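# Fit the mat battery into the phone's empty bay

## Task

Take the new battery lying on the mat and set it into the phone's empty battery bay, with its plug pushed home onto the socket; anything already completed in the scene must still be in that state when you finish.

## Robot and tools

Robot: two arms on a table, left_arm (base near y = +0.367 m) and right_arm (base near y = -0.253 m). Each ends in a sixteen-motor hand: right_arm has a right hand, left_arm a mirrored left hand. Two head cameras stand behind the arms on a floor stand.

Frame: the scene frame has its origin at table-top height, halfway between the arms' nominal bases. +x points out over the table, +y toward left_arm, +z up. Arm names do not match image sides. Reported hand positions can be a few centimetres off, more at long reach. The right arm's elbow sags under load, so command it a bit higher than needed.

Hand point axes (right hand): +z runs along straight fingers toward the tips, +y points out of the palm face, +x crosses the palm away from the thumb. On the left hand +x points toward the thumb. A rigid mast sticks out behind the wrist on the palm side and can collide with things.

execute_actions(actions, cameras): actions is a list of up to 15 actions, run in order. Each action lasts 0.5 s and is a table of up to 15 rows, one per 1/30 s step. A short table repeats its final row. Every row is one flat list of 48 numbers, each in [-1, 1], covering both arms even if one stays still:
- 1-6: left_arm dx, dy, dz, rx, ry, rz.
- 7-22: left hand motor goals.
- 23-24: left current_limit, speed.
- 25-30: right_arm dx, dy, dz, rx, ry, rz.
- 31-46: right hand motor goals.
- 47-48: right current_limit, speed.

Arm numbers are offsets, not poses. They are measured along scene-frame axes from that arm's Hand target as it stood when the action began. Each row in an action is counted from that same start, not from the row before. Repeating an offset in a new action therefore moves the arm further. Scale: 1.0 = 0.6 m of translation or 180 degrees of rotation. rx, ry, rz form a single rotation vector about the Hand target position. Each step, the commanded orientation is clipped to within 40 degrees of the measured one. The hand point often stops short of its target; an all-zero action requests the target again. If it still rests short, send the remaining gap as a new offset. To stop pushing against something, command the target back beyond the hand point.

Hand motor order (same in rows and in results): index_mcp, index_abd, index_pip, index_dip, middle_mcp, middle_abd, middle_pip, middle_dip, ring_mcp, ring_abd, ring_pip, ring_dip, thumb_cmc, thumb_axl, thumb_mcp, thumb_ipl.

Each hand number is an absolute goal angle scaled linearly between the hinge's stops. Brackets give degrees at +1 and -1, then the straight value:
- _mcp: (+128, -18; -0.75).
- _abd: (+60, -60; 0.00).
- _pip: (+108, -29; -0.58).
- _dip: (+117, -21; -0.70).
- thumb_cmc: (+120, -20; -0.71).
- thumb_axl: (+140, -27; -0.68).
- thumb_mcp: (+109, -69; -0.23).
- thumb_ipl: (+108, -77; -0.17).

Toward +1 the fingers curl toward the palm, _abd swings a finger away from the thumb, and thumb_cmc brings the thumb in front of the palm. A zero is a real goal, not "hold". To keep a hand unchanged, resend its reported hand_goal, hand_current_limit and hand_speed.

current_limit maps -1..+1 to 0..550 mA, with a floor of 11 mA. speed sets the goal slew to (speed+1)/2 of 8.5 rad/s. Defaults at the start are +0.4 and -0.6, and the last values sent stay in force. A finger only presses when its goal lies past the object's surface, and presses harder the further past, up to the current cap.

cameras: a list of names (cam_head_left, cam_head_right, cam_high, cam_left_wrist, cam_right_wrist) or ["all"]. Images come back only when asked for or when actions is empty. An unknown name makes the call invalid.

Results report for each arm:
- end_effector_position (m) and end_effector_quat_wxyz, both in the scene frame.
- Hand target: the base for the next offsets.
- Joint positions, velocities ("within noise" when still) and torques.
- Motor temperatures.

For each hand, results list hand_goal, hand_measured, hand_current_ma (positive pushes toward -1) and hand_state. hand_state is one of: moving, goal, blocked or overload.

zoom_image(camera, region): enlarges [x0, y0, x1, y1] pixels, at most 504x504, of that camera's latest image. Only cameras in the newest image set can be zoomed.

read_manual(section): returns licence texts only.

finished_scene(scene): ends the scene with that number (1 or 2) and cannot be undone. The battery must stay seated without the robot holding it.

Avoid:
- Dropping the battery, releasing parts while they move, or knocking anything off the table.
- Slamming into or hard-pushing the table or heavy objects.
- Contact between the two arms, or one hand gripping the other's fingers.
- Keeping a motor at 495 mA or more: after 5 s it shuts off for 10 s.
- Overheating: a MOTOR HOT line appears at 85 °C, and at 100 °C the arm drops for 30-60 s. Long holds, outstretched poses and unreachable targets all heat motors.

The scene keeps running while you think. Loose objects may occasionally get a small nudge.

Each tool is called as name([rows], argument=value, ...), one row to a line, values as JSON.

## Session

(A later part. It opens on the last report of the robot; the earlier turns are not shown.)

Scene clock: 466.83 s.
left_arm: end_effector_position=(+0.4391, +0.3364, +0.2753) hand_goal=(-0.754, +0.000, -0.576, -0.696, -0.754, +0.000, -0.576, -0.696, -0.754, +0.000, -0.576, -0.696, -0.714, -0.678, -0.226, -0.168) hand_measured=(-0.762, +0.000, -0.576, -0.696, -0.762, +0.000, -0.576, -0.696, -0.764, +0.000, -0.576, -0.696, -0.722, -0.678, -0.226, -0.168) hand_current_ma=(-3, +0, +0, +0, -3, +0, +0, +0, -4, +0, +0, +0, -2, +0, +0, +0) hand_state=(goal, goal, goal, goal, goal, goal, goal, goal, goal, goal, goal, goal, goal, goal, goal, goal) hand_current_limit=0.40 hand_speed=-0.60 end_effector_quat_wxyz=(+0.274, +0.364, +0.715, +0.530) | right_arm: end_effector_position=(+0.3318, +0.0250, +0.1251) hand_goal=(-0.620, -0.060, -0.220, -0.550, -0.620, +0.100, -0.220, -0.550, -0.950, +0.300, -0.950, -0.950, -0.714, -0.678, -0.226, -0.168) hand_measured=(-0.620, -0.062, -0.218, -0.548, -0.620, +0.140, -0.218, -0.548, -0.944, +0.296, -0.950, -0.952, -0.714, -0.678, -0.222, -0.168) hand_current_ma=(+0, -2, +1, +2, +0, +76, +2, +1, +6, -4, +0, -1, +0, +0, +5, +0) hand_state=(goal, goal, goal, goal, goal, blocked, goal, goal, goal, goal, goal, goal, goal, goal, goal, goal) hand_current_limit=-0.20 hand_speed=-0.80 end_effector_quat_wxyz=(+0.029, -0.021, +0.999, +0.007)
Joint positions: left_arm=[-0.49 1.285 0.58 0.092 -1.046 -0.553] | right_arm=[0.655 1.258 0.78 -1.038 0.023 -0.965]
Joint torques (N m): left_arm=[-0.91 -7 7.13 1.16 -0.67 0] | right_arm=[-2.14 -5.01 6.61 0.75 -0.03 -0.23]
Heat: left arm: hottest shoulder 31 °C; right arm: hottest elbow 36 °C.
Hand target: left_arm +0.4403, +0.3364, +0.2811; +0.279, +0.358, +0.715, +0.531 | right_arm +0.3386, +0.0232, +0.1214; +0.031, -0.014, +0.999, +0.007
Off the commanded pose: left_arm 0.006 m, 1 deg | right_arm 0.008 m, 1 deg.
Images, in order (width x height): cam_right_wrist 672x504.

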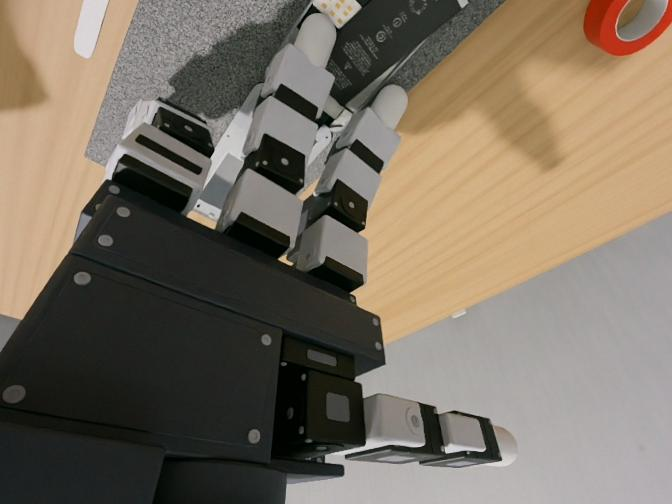

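execute_actions([
  [[0,0,0,0,0,0,-0.754,0,-0.576,-0.696,-0.754,0,-0.576,-0.696,-0.754,0,-0.576,-0.696,-0.714,-0.678,-0.226,-0.168,0.4,-0.6,0,0,0,0,0,0,-0.62,-0.06,-0.22,-0.55,-0.62,0.085,-0.22,-0.55,-0.95,0.30,-0.95,-0.95,-0.714,-0.678,-0.226,-0.168,0.0,-0.8]],
], cameras=["cam_right_wrist"])

Scene clock: 469.83 s.
left_arm: end_effector_position=(+0.4391, +0.3364, +0.2753) hand_goal=(-0.754, +0.000, -0.576, -0.696, -0.754, +0.000, -0.576, -0.696, -0.754, +0.000, -0.576, -0.696, -0.714, -0.678, -0.226, -0.168) hand_measured=(-0.762, +0.000, -0.576, -0.696, -0.762, +0.000, -0.576, -0.696, -0.764, +0.000, -0.576, -0.696, -0.722, -0.678, -0.226, -0.168) hand_current_ma=(-3, +0, +0, +0, -3, +0, +0, +0, -4, +0, +0, +0, -2, +0, +0, +0) hand_state=(goal, goal, goal, goal, goal, goal, goal, goal, goal, goal, goal, goal, goal, goal, goal, goal) hand_current_limit=0.40 hand_speed=-0.60 end_effector_quat_wxyz=(+0.274, +0.364, +0.715, +0.530) | right_arm: end_effector_position=(+0.3313, +0.0255, +0.1251) hand_goal=(-0.620, -0.060, -0.220, -0.550, -0.620, +0.084, -0.220, -0.550, -0.950, +0.300, -0.950, -0.950, -0.714, -0.678, -0.226, -0.168) hand_measured=(-0.620, -0.062, -0.218, -0.548, -0.620, +0.136, -0.218, -0.548, -0.944, +0.296, -0.950, -0.952, -0.714, -0.678, -0.222, -0.168) hand_current_ma=(+0, -2, +1, +2, +0, +110, +2, +1, +6, -4, +0, -1, +0, +0, +5, +0) hand_state=(goal, goal, goal, goal, goal, blocked, goal, goal, goal, goal, goal, goal, goal, goal, goal, goal) hand_current_limit=0.00 hand_speed=-0.80 end_effector_quat_wxyz=(+0.029, -0.023, +0.999, +0.007)
Joint positions: left_arm=[-0.49 1.285 0.58 0.092 -1.046 -0.553] | right_arm=[0.657 1.258 0.78 -1.038 0.023 -0.966]
Joint torques (N m): left_arm=[-1.49 -6.3 7.06 1.13 -0.62 -0.04] | right_arm=[-2.37 -5.6 6.57 0.75 -0.05 -0.16]
Heat: left arm: hottest shoulder 31 °C; right arm: hottest elbow 36 °C.
Hand target: left_arm +0.4403, +0.3364, +0.2811; +0.279, +0.358, +0.715, +0.531 | right_arm +0.3386, +0.0232, +0.1214; +0.031, -0.014, +0.999, +0.007
Off the commanded pose: left_arm 0.006 m, 1 deg | right_arm 0.008 m, 1 deg.
Images, in order (width x height): cam_right_wrist 672x504.

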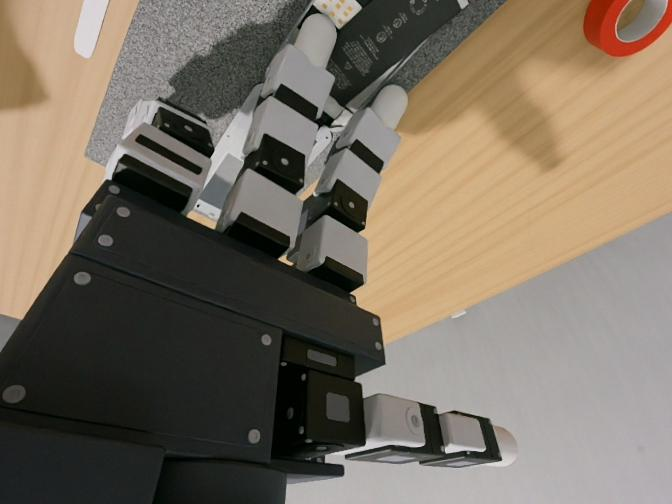

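zoom_image(camera="cam_right_wrist", region=[260, 0, 500, 180])

execute_actions([
  [[0,0,0,0,0,0,-0.754,0,-0.576,-0.696,-0.754,0,-0.576,-0.696,-0.754,0,-0.576,-0.696,-0.714,-0.678,-0.226,-0.168,0.4,-0.6,0,0,0,0,0,0,-0.62,-0.06,-0.22,-0.55,-0.62,0.05,-0.22,-0.55,-0.95,0.30,-0.95,-0.95,-0.714,-0.678,-0.226,-0.168,0.3,-0.8]],
], cameras=["cam_right_wrist", "cam_head_left"])

Scaled by 2.100 from the camera's 672x504 image, which has a finer 960x720 frame.

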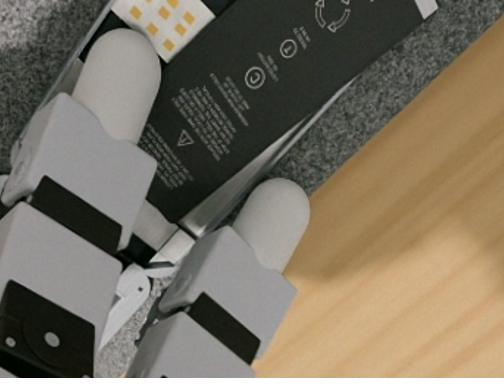

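Scene clock: 471.00 s.
left_arm: end_effector_position=(+0.4391, +0.3364, +0.2753) hand_goal=(-0.754, +0.000, -0.576, -0.696, -0.754, +0.000, -0.576, -0.696, -0.754, +0.000, -0.576, -0.696, -0.714, -0.678, -0.226, -0.168) hand_measured=(-0.762, +0.000, -0.576, -0.696, -0.762, +0.000, -0.576, -0.696, -0.764, +0.000, -0.576, -0.696, -0.722, -0.678, -0.226, -0.168) hand_current_ma=(-3, +0, +0, +0, -3, +0, +0, +0, -4, +0, +0, +0, -2, +0, +0, +0) hand_state=(goal, goal, goal, goal, goal, goal, goal, goal, goal, goal, goal, goal, goal, goal, goal, goal) hand_current_limit=0.40 hand_speed=-0.60 end_effector_quat_wxyz=(+0.274, +0.364, +0.715, +0.530) | right_arm: end_effector_position=(+0.3307, +0.0259, +0.1251) hand_goal=(-0.620, -0.060, -0.220, -0.550, -0.620, +0.050, -0.220, -0.550, -0.950, +0.300, -0.950, -0.950, -0.714, -0.678, -0.226, -0.168) hand_measured=(-0.620, -0.062, -0.218, -0.548, -0.616, +0.084, -0.216, -0.548, -0.944, +0.296, -0.950, -0.952, -0.714, -0.678, -0.222, -0.168) hand_current_ma=(+0, -2, +1, +2, +5, +61, +4, +2, +6, -4, +0, -1, +0, +0, +5, +0) hand_state=(goal, goal, goal, goal, goal, blocked, goal, goal, goal, goal, goal, goal, goal, goal, goal, goal) hand_current_limit=0.30 hand_speed=-0.80 end_effector_quat_wxyz=(+0.029, -0.024, +0.999, +0.007)
Joint positions: left_arm=[-0.49 1.285 0.58 0.092 -1.046 -0.553] | right_arm=[0.658 1.258 0.78 -1.038 0.023 -0.968]
Joint torques (N m): left_arm=[-0.85 -6.07 7.04 1.18 -0.67 -0.07] | right_arm=[-2.32 -5.42 6.56 0.66 0.03 -0.21]
Heat: left arm: hottest shoulder 31 °C; right arm: hottest elbow 36 °C.
Hand target: left_arm +0.4403, +0.3364, +0.2811; +0.279, +0.358, +0.715, +0.531 | right_arm +0.3386, +0.0232, +0.1214; +0.031, -0.014, +0.999, +0.007
Off the commanded pose: left_arm 0.006 m, 1 deg | right_arm 0.009 m, 1 deg.
Images, in order (width x height): cam_head_left 672x504, cam_right_wrist 672x504.

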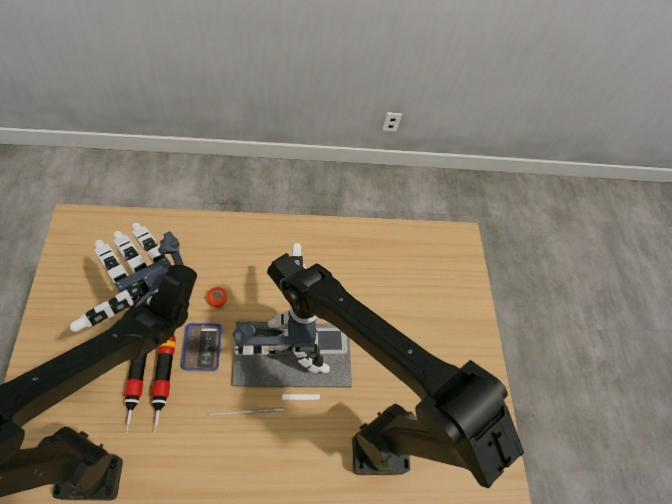

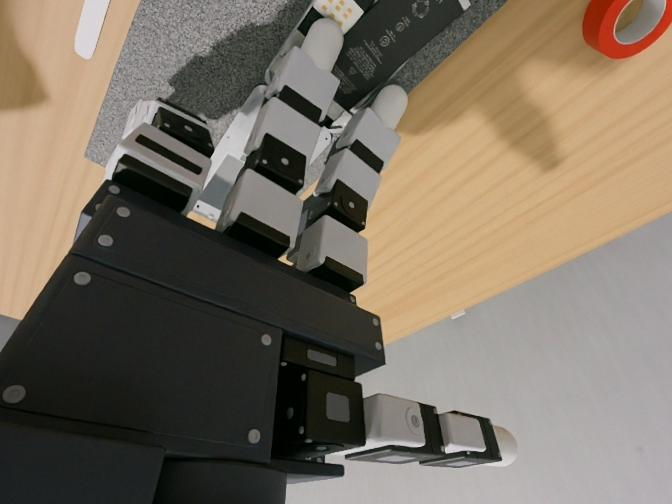

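zoom_image(camera="cam_right_wrist", region=[260, 0, 500, 180])

zoom_image(camera="cam_head_left", region=[220, 300, 370, 410])

Scaled by 2.100 from the camera's 672x504 image, which has a finer 960x720 frame.

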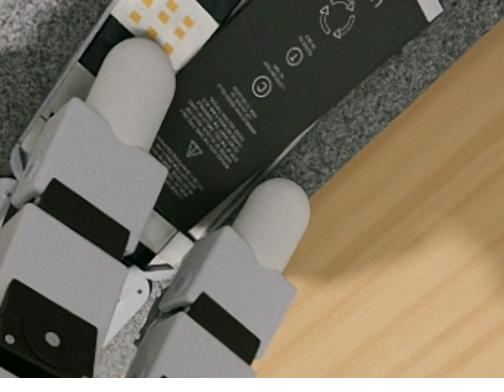

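Scaled by 3.360 from the camera's 672x504 image, which has a finer 960x720 frame.

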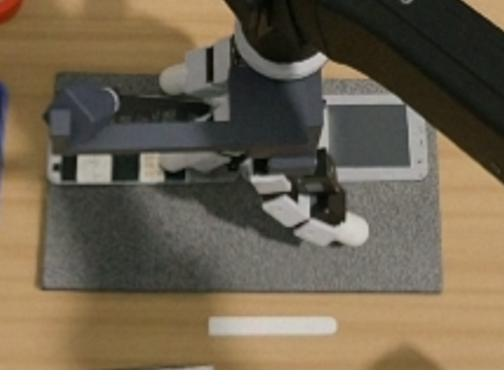

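zoom_image(camera="cam_right_wrist", region=[320, 0, 480, 120])

Scaled by 3.150 from the camera's 672x504 image, which has a finer 960x720 frame.

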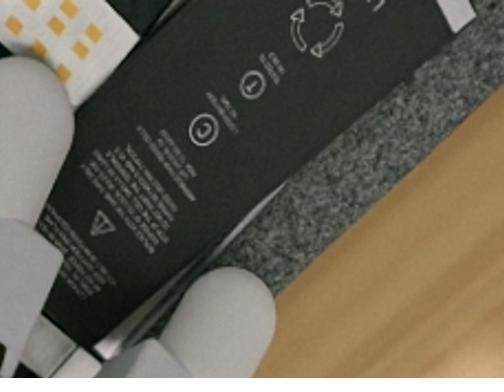

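execute_actions([
  [[0,0,0,0,0,0,-0.754,0,-0.576,-0.696,-0.754,0,-0.576,-0.696,-0.754,0,-0.576,-0.696,-0.714,-0.678,-0.226,-0.168,0.4,-0.6,0,0,0,0,0,0,-0.62,-0.13,-0.22,-0.55,-0.62,0.13,-0.22,-0.55,-0.95,0.30,-0.95,-0.95,-0.714,-0.678,-0.226,-0.168,0.0,-0.6]],
  [[0,0,0,0,0,0,-0.754,0,-0.576,-0.696,-0.754,0,-0.576,-0.696,-0.754,0,-0.576,-0.696,-0.714,-0.678,-0.226,-0.168,0.4,-0.6,0,0,0.08,0,0,0,-0.62,-0.13,-0.22,-0.55,-0.62,0.13,-0.22,-0.55,-0.95,0.1,-0.95,-0.95,-0.714,-0.678,-0.226,-0.168,0.0,-0.6]],
], cameras=["cam_right_wrist", "cam_head_left", "cam_high"])

zoom_image(camera="cam_right_wrist", region=[300, 0, 500, 160])

zoom_image(camera="cam_head_left", region=[220, 300, 370, 410])

Scene clock: 474.03 s.
left_arm: end_effector_position=(+0.4391, +0.3364, +0.2753) hand_goal=(-0.754, +0.000, -0.576, -0.696, -0.754, +0.000, -0.576, -0.696, -0.754, +0.000, -0.576, -0.696, -0.714, -0.678, -0.226, -0.168) hand_measured=(-0.762, +0.000, -0.576, -0.696, -0.762, +0.000, -0.576, -0.696, -0.764, +0.000, -0.576, -0.696, -0.722, -0.678, -0.226, -0.168) hand_current_ma=(-3, +0, +0, +0, -3, +0, +0, +0, -4, +0, +0, +0, -2, +0, +0, +0) hand_state=(goal, goal, goal, goal, goal, goal, goal, goal, goal, goal, goal, goal, goal, goal, goal, goal) hand_current_limit=0.40 hand_speed=-0.60 end_effector_quat_wxyz=(+0.274, +0.364, +0.715, +0.530) | right_arm: end_effector_position=(+0.3207, +0.0132, +0.1413) hand_goal=(-0.620, -0.130, -0.220, -0.550, -0.620, +0.130, -0.220, -0.550, -0.950, +0.100, -0.950, -0.950, -0.714, -0.678, -0.226, -0.168) hand_measured=(-0.618, -0.132, -0.218, -0.548, -0.618, +0.126, -0.218, -0.548, -0.944, +0.102, -0.950, -0.952, -0.714, -0.678, -0.222, -0.168) hand_current_ma=(+1, -2, +1, +2, +1, -3, +1, +2, +6, +2, +0, -1, +0, +0, +5, +0) hand_state=(goal, goal, goal, goal, goal, goal, goal, goal, goal, goal, goal, goal, goal, goal, goal, goal) hand_current_limit=0.00 hand_speed=-0.60 end_effector_quat_wxyz=(+0.005, -0.016, +1.000, -0.012)
Joint positions: left_arm=[-0.49 1.285 0.58 0.092 -1.046 -0.553] | right_arm=[0.651 1.225 0.814 -1.165 0.026 -0.959]
Joint torques (N m): left_arm=[-1.49 -6.53 6.94 1.13 -0.7 -0.06] | right_arm=[-1.44 -7.94 10.65 -0.17 -0.02 -0.16]
Heat: left arm: hottest shoulder 31 °C; right arm: hottest elbow 36 °C.
Hand target: left_arm +0.4403, +0.3364, +0.2811; +0.279, +0.358, +0.715, +0.531 | right_arm +0.3386, +0.0232, +0.1694; +0.031, -0.014, +0.999, +0.007
Off the commanded pose: left_arm 0.006 m, 1 deg | right_arm 0.035 m, 4 deg.
Images, in order (width x height): cam_head_left 672x504, cam_high 672x504, cam_right_wrist 672x504.

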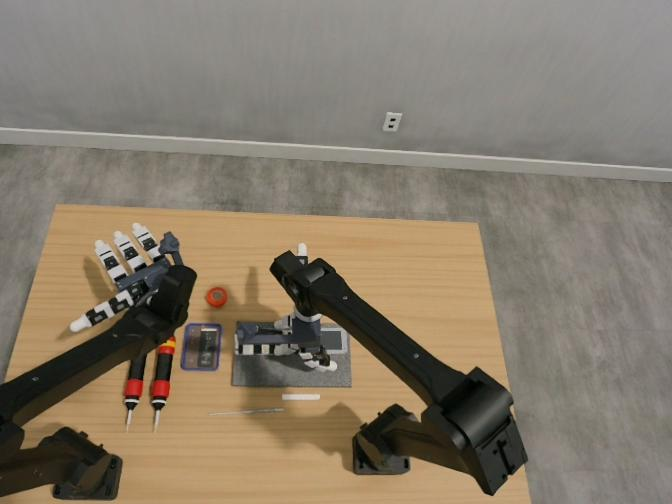

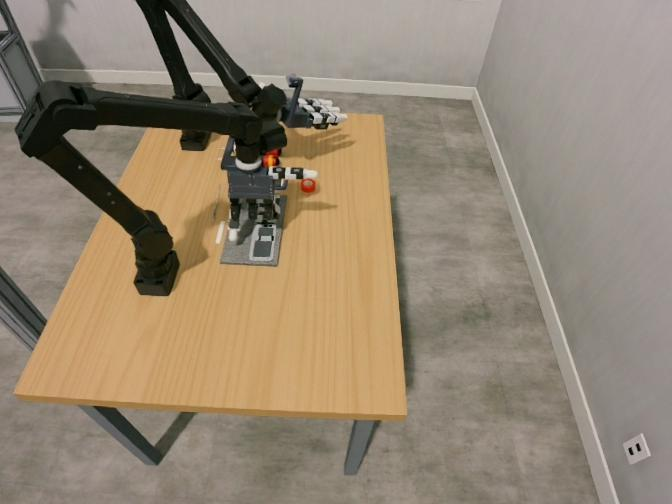

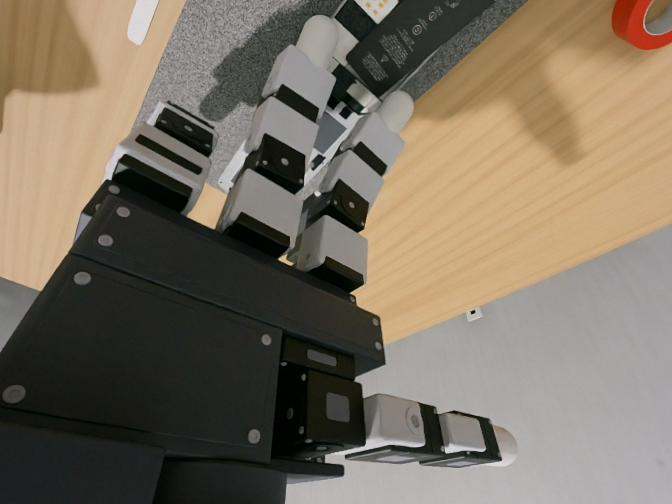

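Scaled by 2.520 from the camera's 672x504 image, which has a finer 960x720 frame.

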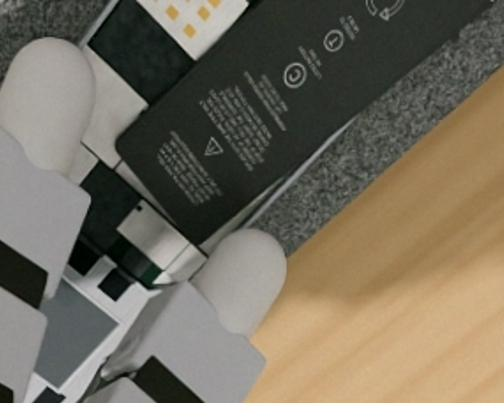

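Scaled by 3.360 from the camera's 672x504 image, which has a finer 960x720 frame.

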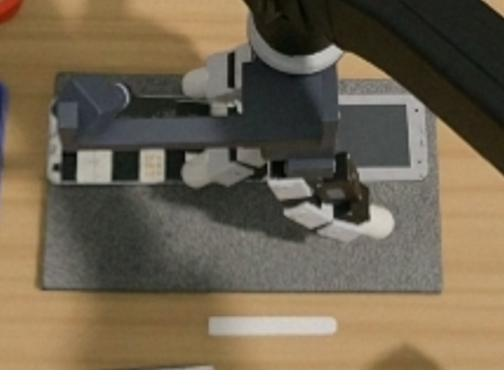

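execute_actions([
  [[0,0,0,0,0,0,-0.754,0,-0.576,-0.696,-0.754,0,-0.576,-0.696,-0.754,0,-0.576,-0.696,-0.714,-0.678,-0.226,-0.168,0.4,-0.6,0,-0.08,0.05,0,0,0,-0.62,-0.13,-0.22,-0.55,-0.62,0.13,-0.22,-0.55,-0.95,0.1,-0.95,-0.95,-0.714,-0.678,-0.226,-0.168,0.0,-0.6]],
  [[0,0,0,0,0,0,-0.754,0,-0.576,-0.696,-0.754,0,-0.576,-0.696,-0.754,0,-0.576,-0.696,-0.714,-0.678,-0.226,-0.168,0.4,-0.6,0,-0.04,0,0,0,0,-0.62,-0.13,-0.22,-0.55,-0.62,0.13,-0.22,-0.55,-0.95,0.1,-0.95,-0.95,-0.714,-0.678,-0.226,-0.168,0.0,-0.6]],
], cameras=["cam_right_wrist", "cam_head_left", "cam_head_right"])

zoom_image(camera="cam_right_wrist", region=[300, 0, 550, 200])

zoom_image(camera="cam_head_left", region=[220, 300, 370, 410])

Scene clock: 476.17 s.
left_arm: end_effector_position=(+0.4391, +0.3364, +0.2753) hand_goal=(-0.754, +0.000, -0.576, -0.696, -0.754, +0.000, -0.576, -0.696, -0.754, +0.000, -0.576, -0.696, -0.714, -0.678, -0.226, -0.168) hand_measured=(-0.762, +0.000, -0.576, -0.696, -0.762, +0.000, -0.576, -0.696, -0.764, +0.000, -0.576, -0.696, -0.722, -0.678, -0.226, -0.168) hand_current_ma=(-3, +0, +0, +0, -3, +0, +0, +0, -4, +0, +0, +0, -2, +0, +0, +0) hand_state=(goal, goal, goal, goal, goal, goal, goal, goal, goal, goal, goal, goal, goal, goal, goal, goal) hand_current_limit=0.40 hand_speed=-0.60 end_effector_quat_wxyz=(+0.274, +0.364, +0.715, +0.530) | right_arm: end_effector_position=(+0.3294, -0.0527, +0.1791) hand_goal=(-0.620, -0.130, -0.220, -0.550, -0.620, +0.130, -0.220, -0.550, -0.950, +0.100, -0.950, -0.950, -0.714, -0.678, -0.226, -0.168) hand_measured=(-0.620, -0.132, -0.220, -0.548, -0.620, +0.128, -0.220, -0.548, -0.944, +0.102, -0.950, -0.952, -0.714, -0.678, -0.222, -0.168) hand_current_ma=(+0, -1, +1, +2, -1, -2, +0, +2, +7, +1, +0, -1, +0, +0, +5, +0) hand_state=(goal, goal, goal, goal, goal, goal, goal, goal, goal, goal, goal, goal, goal, goal, goal, goal) hand_current_limit=0.00 hand_speed=-0.60 end_effector_quat_wxyz=(+0.011, -0.012, +1.000, -0.006)
Joint positions: left_arm=[-0.49 1.285 0.58 0.092 -1.046 -0.553] | right_arm=[0.44 1.095 0.817 -1.277 0.019 -1.16]
Joint torques (N m): left_arm=[-0.97 -6.18 6.93 1.17 -0.63 -0.04] | right_arm=[-2.14 -6.3 9.63 -0.2 -0.23 -0.29]
Heat: left arm: hottest shoulder 31 °C; right arm: hottest elbow 36 °C.
Hand target: left_arm +0.4403, +0.3364, +0.2811; +0.279, +0.358, +0.715, +0.531 | right_arm +0.3386, -0.0488, +0.1994; +0.031, -0.014, +0.999, +0.007
Off the commanded pose: left_arm 0.006 m, 1 deg | right_arm 0.023 m, 3 deg.
Images, in order (width x height): cam_head_left 672x504, cam_head_right 672x504, cam_right_wrist 672x504.

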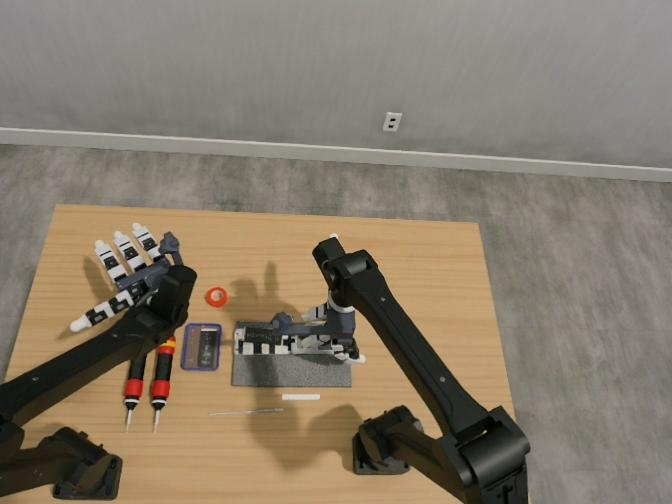

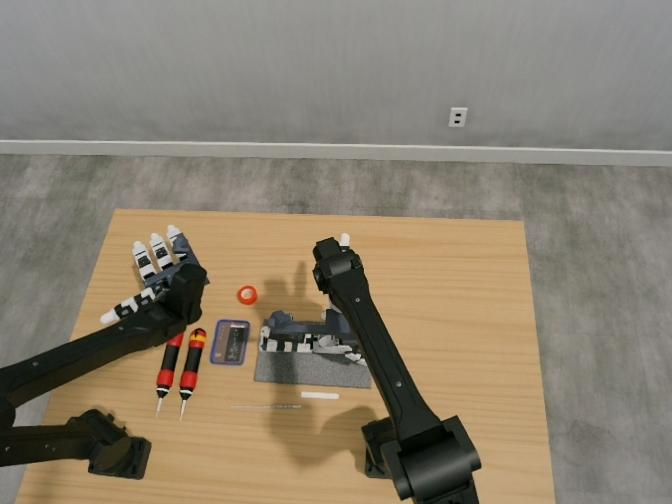

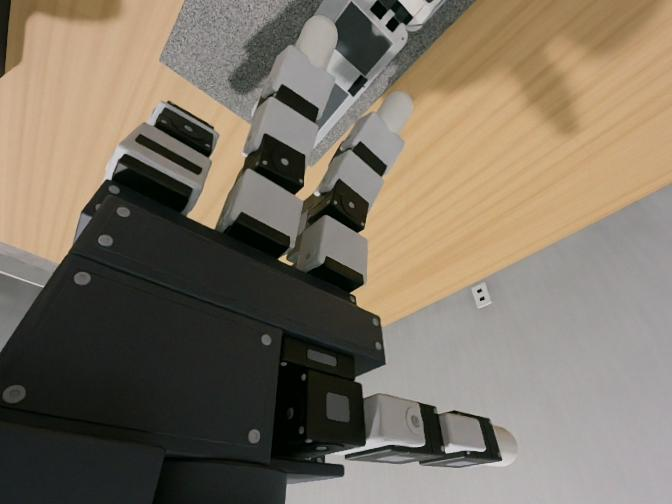

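Scaled by 2.016 from the camera's 672x504 image, which has a finer 960x720 frame.

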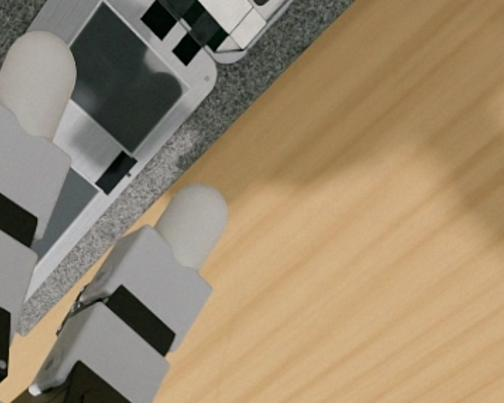

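Scaled by 3.360 from the camera's 672x504 image, which has a finer 960x720 frame.

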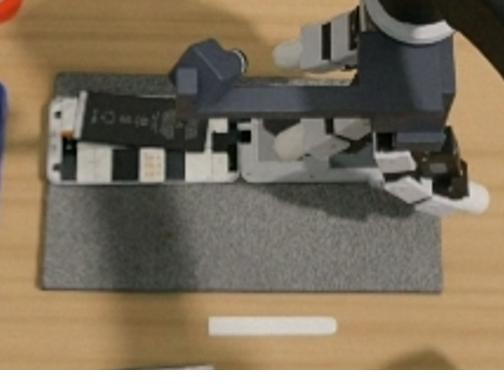

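zoom_image(camera="cam_head_left", region=[230, 315, 310, 375])

zoom_image(camera="cam_head_right", region=[250, 315, 330, 375])

Scaled by 6.300 from the camera's 672x504 image, which has a finer 960x720 frame.

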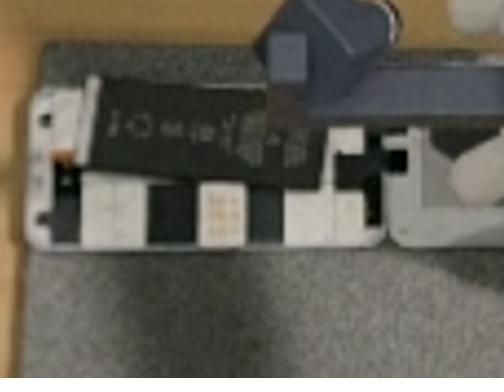

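Scaled by 6.300 from the camera's 672x504 image, which has a finer 960x720 frame.

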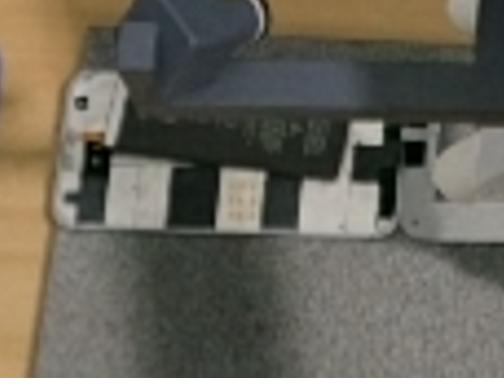

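execute_actions([
  [[0,0,0,0,0,0,-0.754,0,-0.576,-0.696,-0.754,0,-0.576,-0.696,-0.754,0,-0.576,-0.696,-0.714,-0.678,-0.226,-0.168,0.4,-0.6,-0.004,0.108,0,0,0,0,-0.62,-0.20,-0.22,-0.55,-0.62,0.20,-0.22,-0.55,-0.95,0.3,-0.95,-0.95,-0.714,-0.678,-0.226,-0.168,0.0,-0.6]],
  [[0,0,0,0,0,0,-0.754,0,-0.576,-0.696,-0.754,0,-0.576,-0.696,-0.754,0,-0.576,-0.696,-0.714,-0.678,-0.226,-0.168,0.4,-0.6,-0.004,0.108,0,0,0,0,-0.62,-0.20,-0.22,-0.55,-0.62,0.20,-0.22,-0.55,-0.95,0.3,-0.95,-0.95,-0.714,-0.678,-0.226,-0.168,0.0,-0.6]],
  [[0,0,0,0,0,0,-0.754,0,-0.576,-0.696,-0.754,0,-0.576,-0.696,-0.754,0,-0.576,-0.696,-0.714,-0.678,-0.226,-0.168,0.4,-0.6,0,0,-0.1,0,0,0,-0.62,-0.20,-0.22,-0.55,-0.62,0.20,-0.22,-0.55,-0.95,0.3,-0.95,-0.95,-0.714,-0.678,-0.226,-0.168,0.0,-0.6]],
], cameras=["cam_right_wrist", "cam_head_left", "cam_head_right"])

zoom_image(camera="cam_right_wrist", region=[280, 0, 500, 180])

zoom_image(camera="cam_head_right", region=[250, 315, 360, 395])

Scene clock: 482.47 s.
left_arm: end_effector_position=(+0.4391, +0.3364, +0.2753) hand_goal=(-0.754, +0.000, -0.576, -0.696, -0.754, +0.000, -0.576, -0.696, -0.754, +0.000, -0.576, -0.696, -0.714, -0.678, -0.226, -0.168) hand_measured=(-0.762, +0.000, -0.576, -0.696, -0.762, +0.000, -0.576, -0.696, -0.764, +0.000, -0.576, -0.696, -0.722, -0.678, -0.226, -0.168) hand_current_ma=(-3, +0, +0, +0, -3, +0, +0, +0, -4, +0, +0, +0, -2, +0, +0, +0) hand_state=(goal, goal, goal, goal, goal, goal, goal, goal, goal, goal, goal, goal, goal, goal, goal, goal) hand_current_limit=0.40 hand_speed=-0.60 end_effector_quat_wxyz=(+0.274, +0.364, +0.715, +0.530) | right_arm: end_effector_position=(+0.3284, +0.0763, +0.1386) hand_goal=(-0.620, -0.200, -0.220, -0.550, -0.620, +0.200, -0.220, -0.550, -0.950, +0.300, -0.950, -0.950, -0.714, -0.678, -0.226, -0.168) hand_measured=(-0.620, -0.196, -0.220, -0.548, -0.620, +0.196, -0.220, -0.548, -0.944, +0.296, -0.950, -0.952, -0.714, -0.678, -0.222, -0.168) hand_current_ma=(-1, +3, +0, +2, +0, -2, +0, +2, +7, -3, +0, -1, +0, +0, +5, +0) hand_state=(goal, goal, goal, goal, goal, goal, goal, goal, goal, goal, goal, goal, goal, goal, goal, goal) hand_current_limit=0.00 hand_speed=-0.60 end_effector_quat_wxyz=(+0.023, -0.019, +1.000, +0.004)
Joint positions: left_arm=[-0.49 1.285 0.58 0.092 -1.046 -0.553] | right_arm=[0.779 1.331 0.887 -1.087 0.026 -0.836]
Joint torques (N m): left_arm=[-1.79 -6.71 7.09 1.21 -0.62 -0.09] | right_arm=[0.09 -6.95 7.2 0.68 0.26 -0.11]
Heat: left arm: hottest shoulder 31 °C; right arm: hottest elbow 36 °C.
Hand target: left_arm +0.4403, +0.3364, +0.2811; +0.279, +0.358, +0.715, +0.531 | right_arm +0.3338, +0.0808, +0.1394; +0.031, -0.014, +0.999, +0.007
Off the commanded pose: left_arm 0.006 m, 1 deg | right_arm 0.007 m, 1 deg.
Images, in order (width x height): cam_head_left 672x504, cam_head_right 672x504, cam_right_wrist 672x504.

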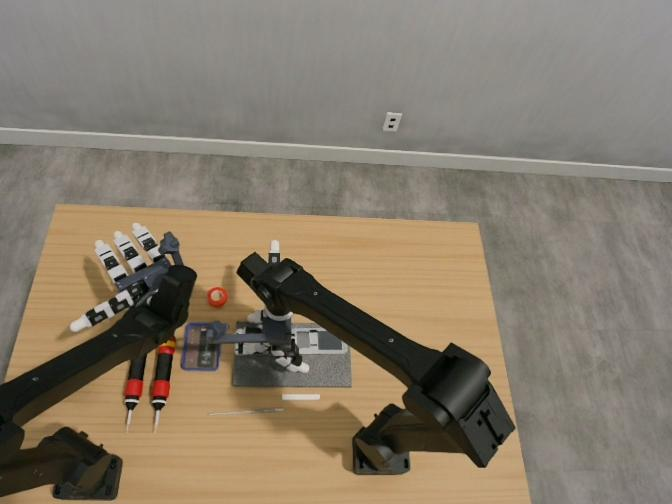

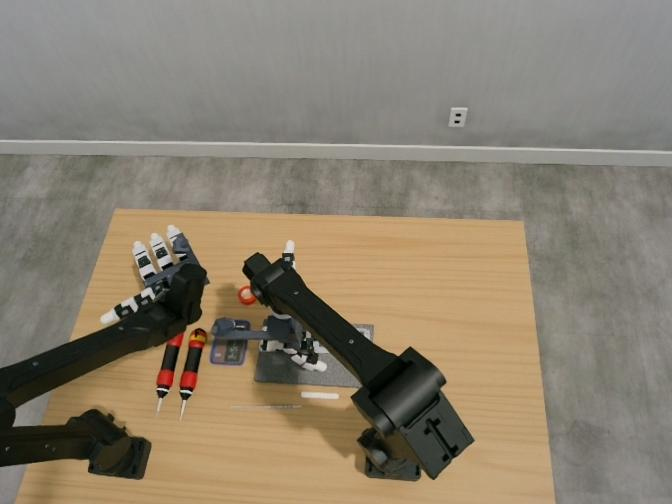

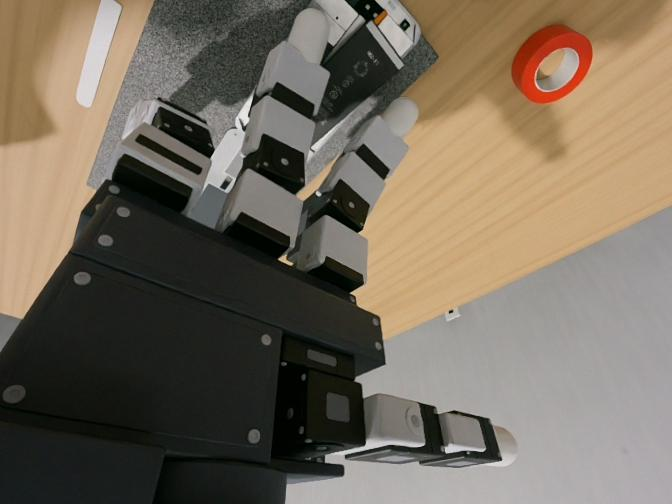

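Scaled by 2.291 from the camera's 672x504 image, which has a finer 960x720 frame.

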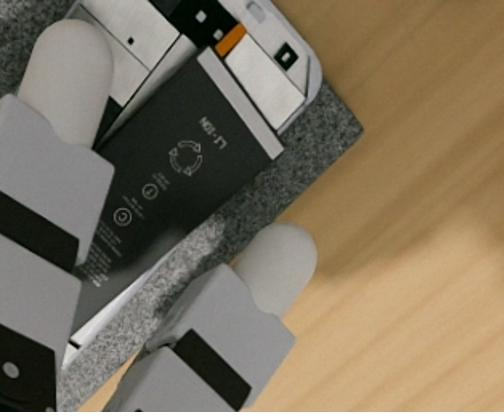

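Scaled by 4.582 from the camera's 672x504 image, which has a finer 960x720 frame.

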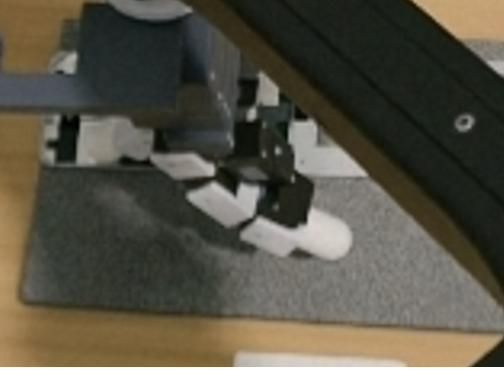

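execute_actions([
  [[0,0,0,0,0,0,-0.754,0,-0.576,-0.696,-0.754,0,-0.576,-0.696,-0.754,0,-0.576,-0.696,-0.714,-0.678,-0.226,-0.168,0.4,-0.6,0.0035,0,-0.029,0,0,0,-0.62,-0.20,-0.22,-0.55,-0.62,0.20,-0.22,-0.55,-0.95,0.3,-0.95,-0.95,-0.714,-0.678,-0.226,-0.168,0.0,-0.6]],
], cameras=["cam_right_wrist"])

zoom_image(camera="cam_right_wrist", region=[280, 0, 500, 180])

Scene clock: 490.23 s.
left_arm: end_effector_position=(+0.4391, +0.3364, +0.2753) hand_goal=(-0.754, +0.000, -0.576, -0.696, -0.754, +0.000, -0.576, -0.696, -0.754, +0.000, -0.576, -0.696, -0.714, -0.678, -0.226, -0.168) hand_measured=(-0.762, +0.000, -0.576, -0.696, -0.762, +0.000, -0.576, -0.696, -0.764, +0.000, -0.576, -0.696, -0.722, -0.678, -0.226, -0.168) hand_current_ma=(-3, +0, +0, +0, -3, +0, +0, +0, -4, +0, +0, +0, -2, +0, +0, +0) hand_state=(goal, goal, goal, goal, goal, goal, goal, goal, goal, goal, goal, goal, goal, goal, goal, goal) hand_current_limit=0.40 hand_speed=-0.60 end_effector_quat_wxyz=(+0.274, +0.364, +0.715, +0.530) | right_arm: end_effector_position=(+0.3311, +0.0780, +0.1255) hand_goal=(-0.620, -0.200, -0.220, -0.550, -0.620, +0.200, -0.220, -0.550, -0.950, +0.300, -0.950, -0.950, -0.714, -0.678, -0.226, -0.168) hand_measured=(-0.620, -0.196, -0.220, -0.548, -0.620, +0.202, -0.218, -0.548, -0.944, +0.296, -0.950, -0.952, -0.714, -0.678, -0.222, -0.168) hand_current_ma=(-1, +3, +0, +2, +0, +2, +1, +2, +7, -3, +0, -1, +0, +0, +5, +0) hand_state=(goal, goal, goal, goal, goal, goal, goal, goal, goal, goal, goal, goal, goal, goal, goal, goal) hand_current_limit=0.00 hand_speed=-0.60 end_effector_quat_wxyz=(+0.026, -0.018, +0.999, +0.007)
Joint positions: left_arm=[-0.49 1.285 0.58 0.092 -1.046 -0.553] | right_arm=[0.778 1.353 0.868 -1.038 0.026 -0.836]
Joint torques (N m): left_arm=[-0.97 -6.59 7.05 1.07 -0.65 -0.09] | right_arm=[-1.49 -7.3 6.56 0.65 0.19 -0.12]
Heat: left arm: hottest shoulder 31 °C; right arm: hottest elbow 35 °C.
Hand target: left_arm +0.4403, +0.3364, +0.2811; +0.279, +0.358, +0.715, +0.531 | right_arm +0.3359, +0.0808, +0.1220; +0.031, -0.014, +0.999, +0.007
Off the commanded pose: left_arm 0.006 m, 1 deg | right_arm 0.007 m, 1 deg.
Images, in order (width x height): cam_right_wrist 672x504.

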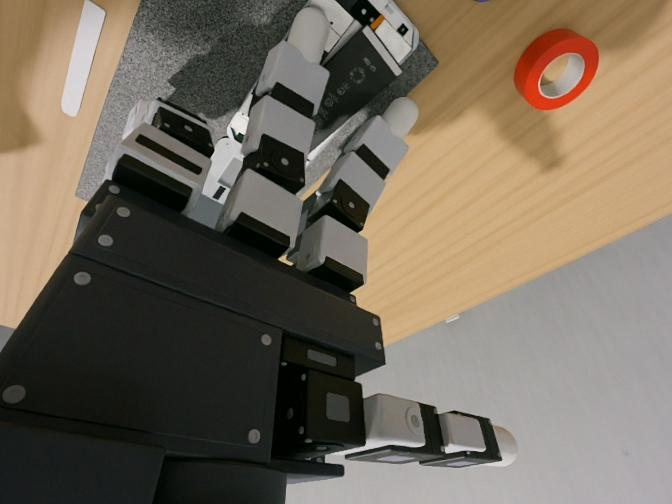

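Scaled by 2.291 from the camera's 672x504 image, which has a finer 960x720 frame.

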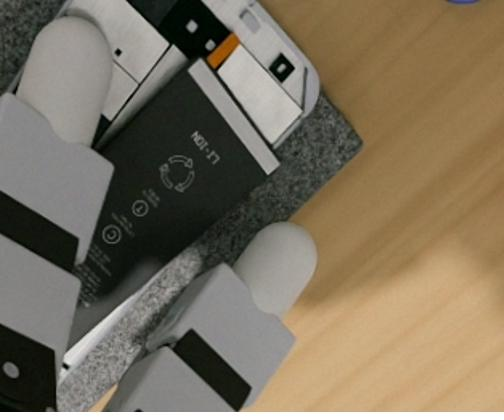

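execute_actions([
  [[0,0,0,0,0,0,-0.754,0,-0.576,-0.696,-0.754,0,-0.576,-0.696,-0.754,0,-0.576,-0.696,-0.714,-0.678,-0.226,-0.168,0.4,-0.6,0,0,0,0,0,0,-0.62,-0.08,-0.22,-0.55,-0.62,0.16,-0.22,-0.55,-0.95,0.3,-0.95,-0.95,-0.714,-0.678,-0.226,-0.168,0.0,-0.8]],
  [[0,0,0,0,0,0,-0.754,0,-0.576,-0.696,-0.754,0,-0.576,-0.696,-0.754,0,-0.576,-0.696,-0.714,-0.678,-0.226,-0.168,0.4,-0.6,0,0,0,0,0,0,-0.62,-0.05,-0.22,-0.55,-0.62,0.16,-0.22,-0.55,-0.95,0.3,-0.95,-0.95,-0.714,-0.678,-0.226,-0.168,0.0,-0.8]],
], cameras=["cam_right_wrist"])

zoom_image(camera="cam_right_wrist", region=[280, 0, 500, 180])

Scene clock: 492.57 s.
left_arm: end_effector_position=(+0.4391, +0.3364, +0.2753) hand_goal=(-0.754, +0.000, -0.576, -0.696, -0.754, +0.000, -0.576, -0.696, -0.754, +0.000, -0.576, -0.696, -0.714, -0.678, -0.226, -0.168) hand_measured=(-0.762, +0.000, -0.576, -0.696, -0.762, +0.000, -0.576, -0.696, -0.764, +0.000, -0.576, -0.696, -0.722, -0.678, -0.226, -0.168) hand_current_ma=(-3, +0, +0, +0, -3, +0, +0, +0, -4, +0, +0, +0, -2, +0, +0, +0) hand_state=(goal, goal, goal, goal, goal, goal, goal, goal, goal, goal, goal, goal, goal, goal, goal, goal) hand_current_limit=0.40 hand_speed=-0.60 end_effector_quat_wxyz=(+0.274, +0.364, +0.715, +0.530) | right_arm: end_effector_position=(+0.3301, +0.0789, +0.1255) hand_goal=(-0.620, -0.050, -0.220, -0.550, -0.620, +0.160, -0.220, -0.550, -0.950, +0.300, -0.950, -0.950, -0.714, -0.678, -0.226, -0.168) hand_measured=(-0.620, -0.054, -0.220, -0.548, -0.620, +0.186, -0.218, -0.548, -0.944, +0.296, -0.950, -0.952, -0.714, -0.678, -0.222, -0.168) hand_current_ma=(-1, -3, +0, +2, +0, +44, +1, +2, +7, -3, +0, -1, +0, +0, +5, +0) hand_state=(goal, goal, goal, goal, goal, blocked, goal, goal, goal, goal, goal, goal, goal, goal, goal, goal) hand_current_limit=0.00 hand_speed=-0.80 end_effector_quat_wxyz=(+0.026, -0.020, +0.999, +0.007)
Joint positions: left_arm=[-0.49 1.285 0.58 0.092 -1.046 -0.553] | right_arm=[0.781 1.353 0.868 -1.038 0.026 -0.836]
Joint torques (N m): left_arm=[-1.73 -6.89 7.1 1.13 -0.71 -0.07] | right_arm=[-0.56 -6.77 6.69 0.8 0.21 -0.12]
Heat: left arm: hottest shoulder 31 °C; right arm: hottest elbow 35 °C.
Hand target: left_arm +0.4403, +0.3364, +0.2811; +0.279, +0.358, +0.715, +0.531 | right_arm +0.3359, +0.0808, +0.1220; +0.031, -0.014, +0.999, +0.007
Off the commanded pose: left_arm 0.006 m, 1 deg | right_arm 0.007 m, 1 deg.
Images, in order (width x height): cam_right_wrist 672x504.

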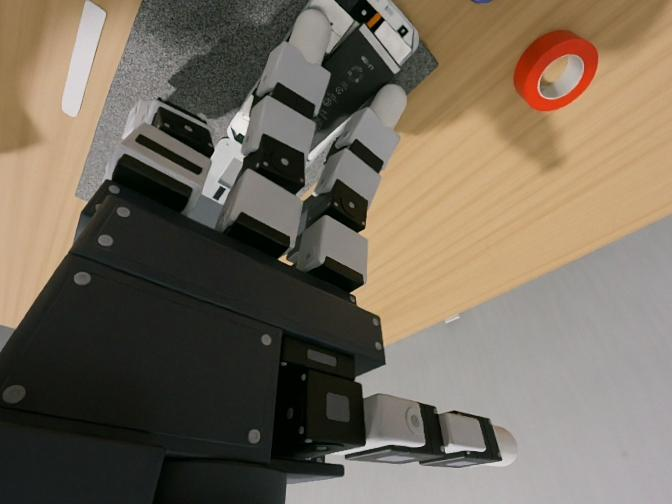

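Scaled by 2.291 from the camera's 672x504 image, which has a finer 960x720 frame.

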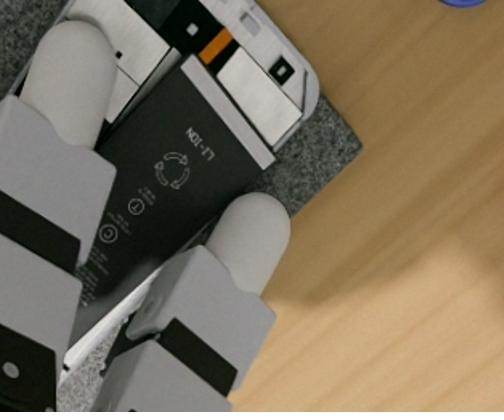

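zoom_image(camera="cam_right_wrist", region=[300, 0, 430, 170])

Scaled by 2.965 from the camera's 672x504 image, which has a finer 960x720 frame.

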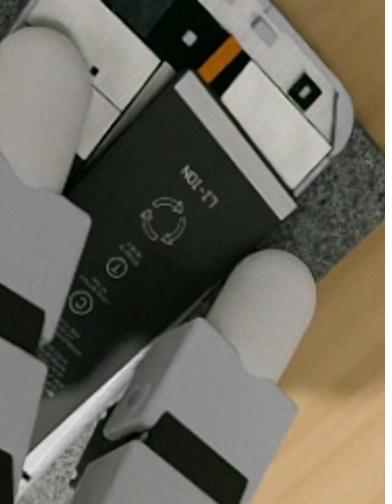

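execute_actions([
  [[0,0,0,0,0,0,-0.754,0,-0.576,-0.696,-0.754,0,-0.576,-0.696,-0.754,0,-0.576,-0.696,-0.714,-0.678,-0.226,-0.168,0.4,-0.6,0,0,0,0,0,0,-0.62,-0.02,-0.22,-0.55,-0.62,0.16,-0.22,-0.55,-0.95,0.3,-0.95,-0.95,-0.714,-0.678,-0.226,-0.168,0.0,-0.8]],
], cameras=["cam_right_wrist"])

zoom_image(camera="cam_right_wrist", region=[300, 0, 430, 170])

Scene clock: 494.67 s.
left_arm: end_effector_position=(+0.4391, +0.3364, +0.2753) hand_goal=(-0.754, +0.000, -0.576, -0.696, -0.754, +0.000, -0.576, -0.696, -0.754, +0.000, -0.576, -0.696, -0.714, -0.678, -0.226, -0.168) hand_measured=(-0.762, +0.000, -0.576, -0.696, -0.762, +0.000, -0.576, -0.696, -0.764, +0.000, -0.576, -0.696, -0.722, -0.678, -0.226, -0.168) hand_current_ma=(-3, +0, +0, +0, -3, +0, +0, +0, -4, +0, +0, +0, -2, +0, +0, +0) hand_state=(goal, goal, goal, goal, goal, goal, goal, goal, goal, goal, goal, goal, goal, goal, goal, goal) hand_current_limit=0.40 hand_speed=-0.60 end_effector_quat_wxyz=(+0.274, +0.364, +0.715, +0.530) | right_arm: end_effector_position=(+0.3301, +0.0789, +0.1255) hand_goal=(-0.620, -0.020, -0.220, -0.550, -0.620, +0.160, -0.220, -0.550, -0.950, +0.300, -0.950, -0.950, -0.714, -0.678, -0.226, -0.168) hand_measured=(-0.620, -0.024, -0.220, -0.548, -0.620, +0.186, -0.218, -0.548, -0.944, +0.296, -0.950, -0.952, -0.714, -0.678, -0.222, -0.168) hand_current_ma=(-1, -3, +0, +2, +0, +44, +1, +2, +7, -3, +0, -1, +0, +0, +5, +0) hand_state=(goal, goal, goal, goal, goal, blocked, goal, goal, goal, goal, goal, goal, goal, goal, goal, goal) hand_current_limit=0.00 hand_speed=-0.80 end_effector_quat_wxyz=(+0.026, -0.020, +0.999, +0.007)
Joint positions: left_arm=[-0.49 1.285 0.58 0.092 -1.046 -0.553] | right_arm=[0.781 1.353 0.868 -1.038 0.026 -0.836]
Joint torques (N m): left_arm=[-1.03 -6.59 7.01 1.14 -0.66 -0.02] | right_arm=[-0.56 -7 6.57 0.7 0.19 -0.16]
Heat: left arm: hottest shoulder 30 °C; right arm: hottest elbow 35 °C.
Hand target: left_arm +0.4403, +0.3364, +0.2811; +0.279, +0.358, +0.715, +0.531 | right_arm +0.3359, +0.0808, +0.1220; +0.031, -0.014, +0.999, +0.007
Off the commanded pose: left_arm 0.006 m, 1 deg | right_arm 0.007 m, 1 deg.
Images, in order (width x height): cam_right_wrist 672x504.

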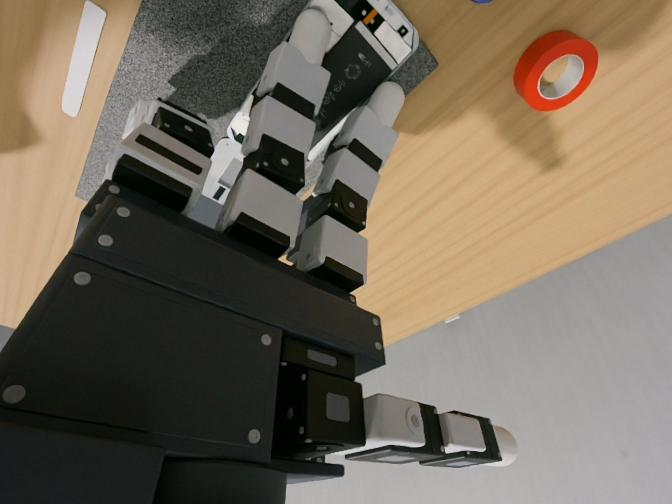

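Scaled by 2.965 from the camera's 672x504 image, which has a finer 960x720 frame.

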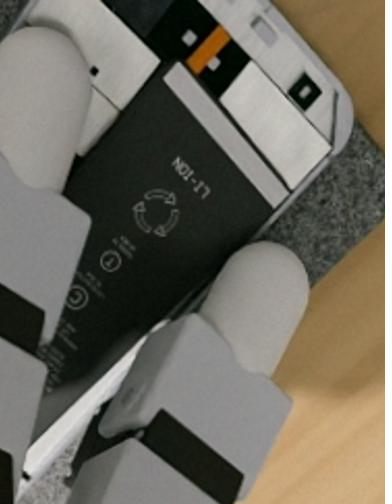

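execute_actions([
  [[0,0,0,0,0,0,-0.754,0,-0.576,-0.696,-0.754,0,-0.576,-0.696,-0.754,0,-0.576,-0.696,-0.714,-0.678,-0.226,-0.168,0.4,-0.6,0,0,0,0,0,0,-0.62,-0.16,-0.22,-0.55,-0.62,0.20,-0.22,-0.55,-0.95,0.3,-0.95,-0.95,-0.714,-0.678,-0.226,-0.168,0.0,-0.6]],
  [[0,0,0,0,0,0,-0.754,0,-0.576,-0.696,-0.754,0,-0.576,-0.696,-0.754,0,-0.576,-0.696,-0.714,-0.678,-0.226,-0.168,0.4,-0.6,0,0,0.08,0,0,0,-0.62,-0.16,-0.22,-0.55,-0.62,0.20,-0.22,-0.55,-0.95,0.3,-0.95,-0.95,-0.714,-0.678,-0.226,-0.168,0.0,-0.6]],
  [[0,0,0,0,0,0,-0.754,0,-0.576,-0.696,-0.754,0,-0.576,-0.696,-0.754,0,-0.576,-0.696,-0.714,-0.678,-0.226,-0.168,0.4,-0.6,-0.0015,-0.1067,0,0,0,0,-0.62,-0.16,-0.22,-0.55,-0.62,0.20,-0.22,-0.55,-0.95,0.3,-0.95,-0.95,-0.714,-0.678,-0.226,-0.168,0.0,-0.6]],
  [[0,0,0,0,0,0,-0.754,0,-0.576,-0.696,-0.754,0,-0.576,-0.696,-0.754,0,-0.576,-0.696,-0.714,-0.678,-0.226,-0.168,0.4,-0.6,0,0,-0.05,0,0,0,-0.62,-0.16,-0.22,-0.55,-0.62,0.20,-0.22,-0.55,-0.95,0.3,-0.95,-0.95,-0.714,-0.678,-0.226,-0.168,0.0,-0.6]],
], cameras=["cam_right_wrist"])

zoom_image(camera="cam_right_wrist", region=[280, 0, 480, 180])

Scene clock: 498.30 s.
left_arm: end_effector_position=(+0.4391, +0.3364, +0.2753) hand_goal=(-0.754, +0.000, -0.576, -0.696, -0.754, +0.000, -0.576, -0.696, -0.754, +0.000, -0.576, -0.696, -0.714, -0.678, -0.226, -0.168) hand_measured=(-0.762, +0.000, -0.576, -0.696, -0.762, +0.000, -0.576, -0.696, -0.764, +0.000, -0.576, -0.696, -0.722, -0.678, -0.226, -0.168) hand_current_ma=(-3, +0, +0, +0, -3, +0, +0, +0, -4, +0, +0, +0, -2, +0, +0, +0) hand_state=(goal, goal, goal, goal, goal, goal, goal, goal, goal, goal, goal, goal, goal, goal, goal, goal) hand_current_limit=0.40 hand_speed=-0.60 end_effector_quat_wxyz=(+0.274, +0.364, +0.715, +0.530) | right_arm: end_effector_position=(+0.3305, +0.0150, +0.1414) hand_goal=(-0.620, -0.160, -0.220, -0.550, -0.620, +0.200, -0.220, -0.550, -0.950, +0.300, -0.950, -0.950, -0.714, -0.678, -0.226, -0.168) hand_measured=(-0.622, -0.156, -0.220, -0.548, -0.620, +0.196, -0.218, -0.548, -0.944, +0.296, -0.950, -0.952, -0.714, -0.678, -0.222, -0.168) hand_current_ma=(-1, +2, +0, +2, +0, -3, +1, +2, +6, -3, +0, -1, +0, +0, +5, +0) hand_state=(goal, goal, goal, goal, goal, goal, goal, goal, goal, goal, goal, goal, goal, goal, goal, goal) hand_current_limit=0.00 hand_speed=-0.60 end_effector_quat_wxyz=(+0.029, -0.012, +1.000, +0.003)
Joint positions: left_arm=[-0.49 1.285 0.58 0.092 -1.046 -0.553] | right_arm=[0.64 1.215 0.794 -1.099 0.029 -0.962]
Joint torques (N m): left_arm=[-1.61 -7.59 7.1 1.26 -0.65 -0.06] | right_arm=[-1.9 -5.36 7.15 0.62 -0.17 -0.27]
Heat: left arm: hottest shoulder 30 °C; right arm: hottest elbow 35 °C.
Hand target: left_arm +0.4403, +0.3364, +0.2811; +0.279, +0.358, +0.715, +0.531 | right_arm +0.3350, +0.0168, +0.1400; +0.031, -0.014, +0.999, +0.007
Off the commanded pose: left_arm 0.006 m, 1 deg | right_arm 0.005 m, 1 deg.
Images, in order (width x height): cam_right_wrist 672x504.

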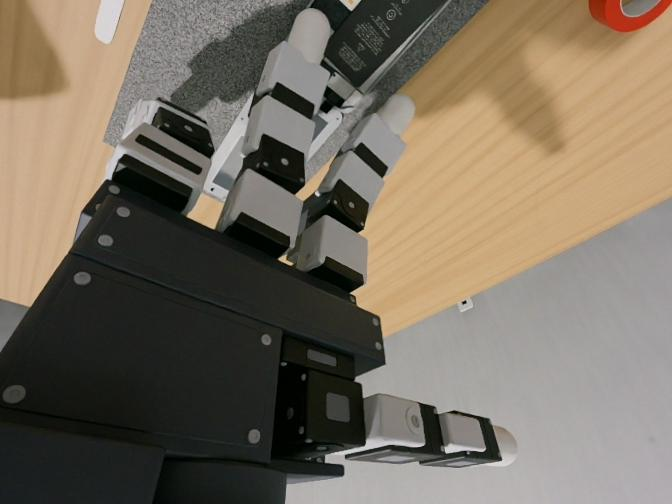

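Scaled by 2.520 from the camera's 672x504 image, which has a finer 960x720 frame.

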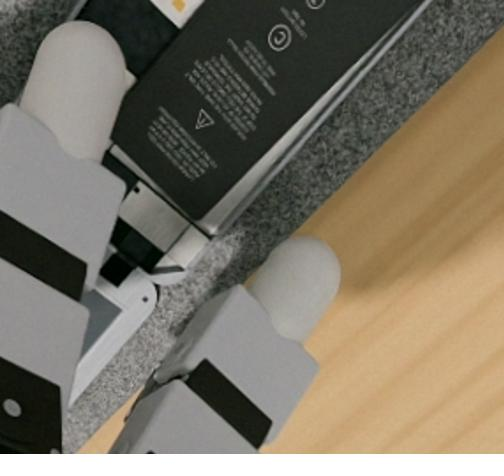

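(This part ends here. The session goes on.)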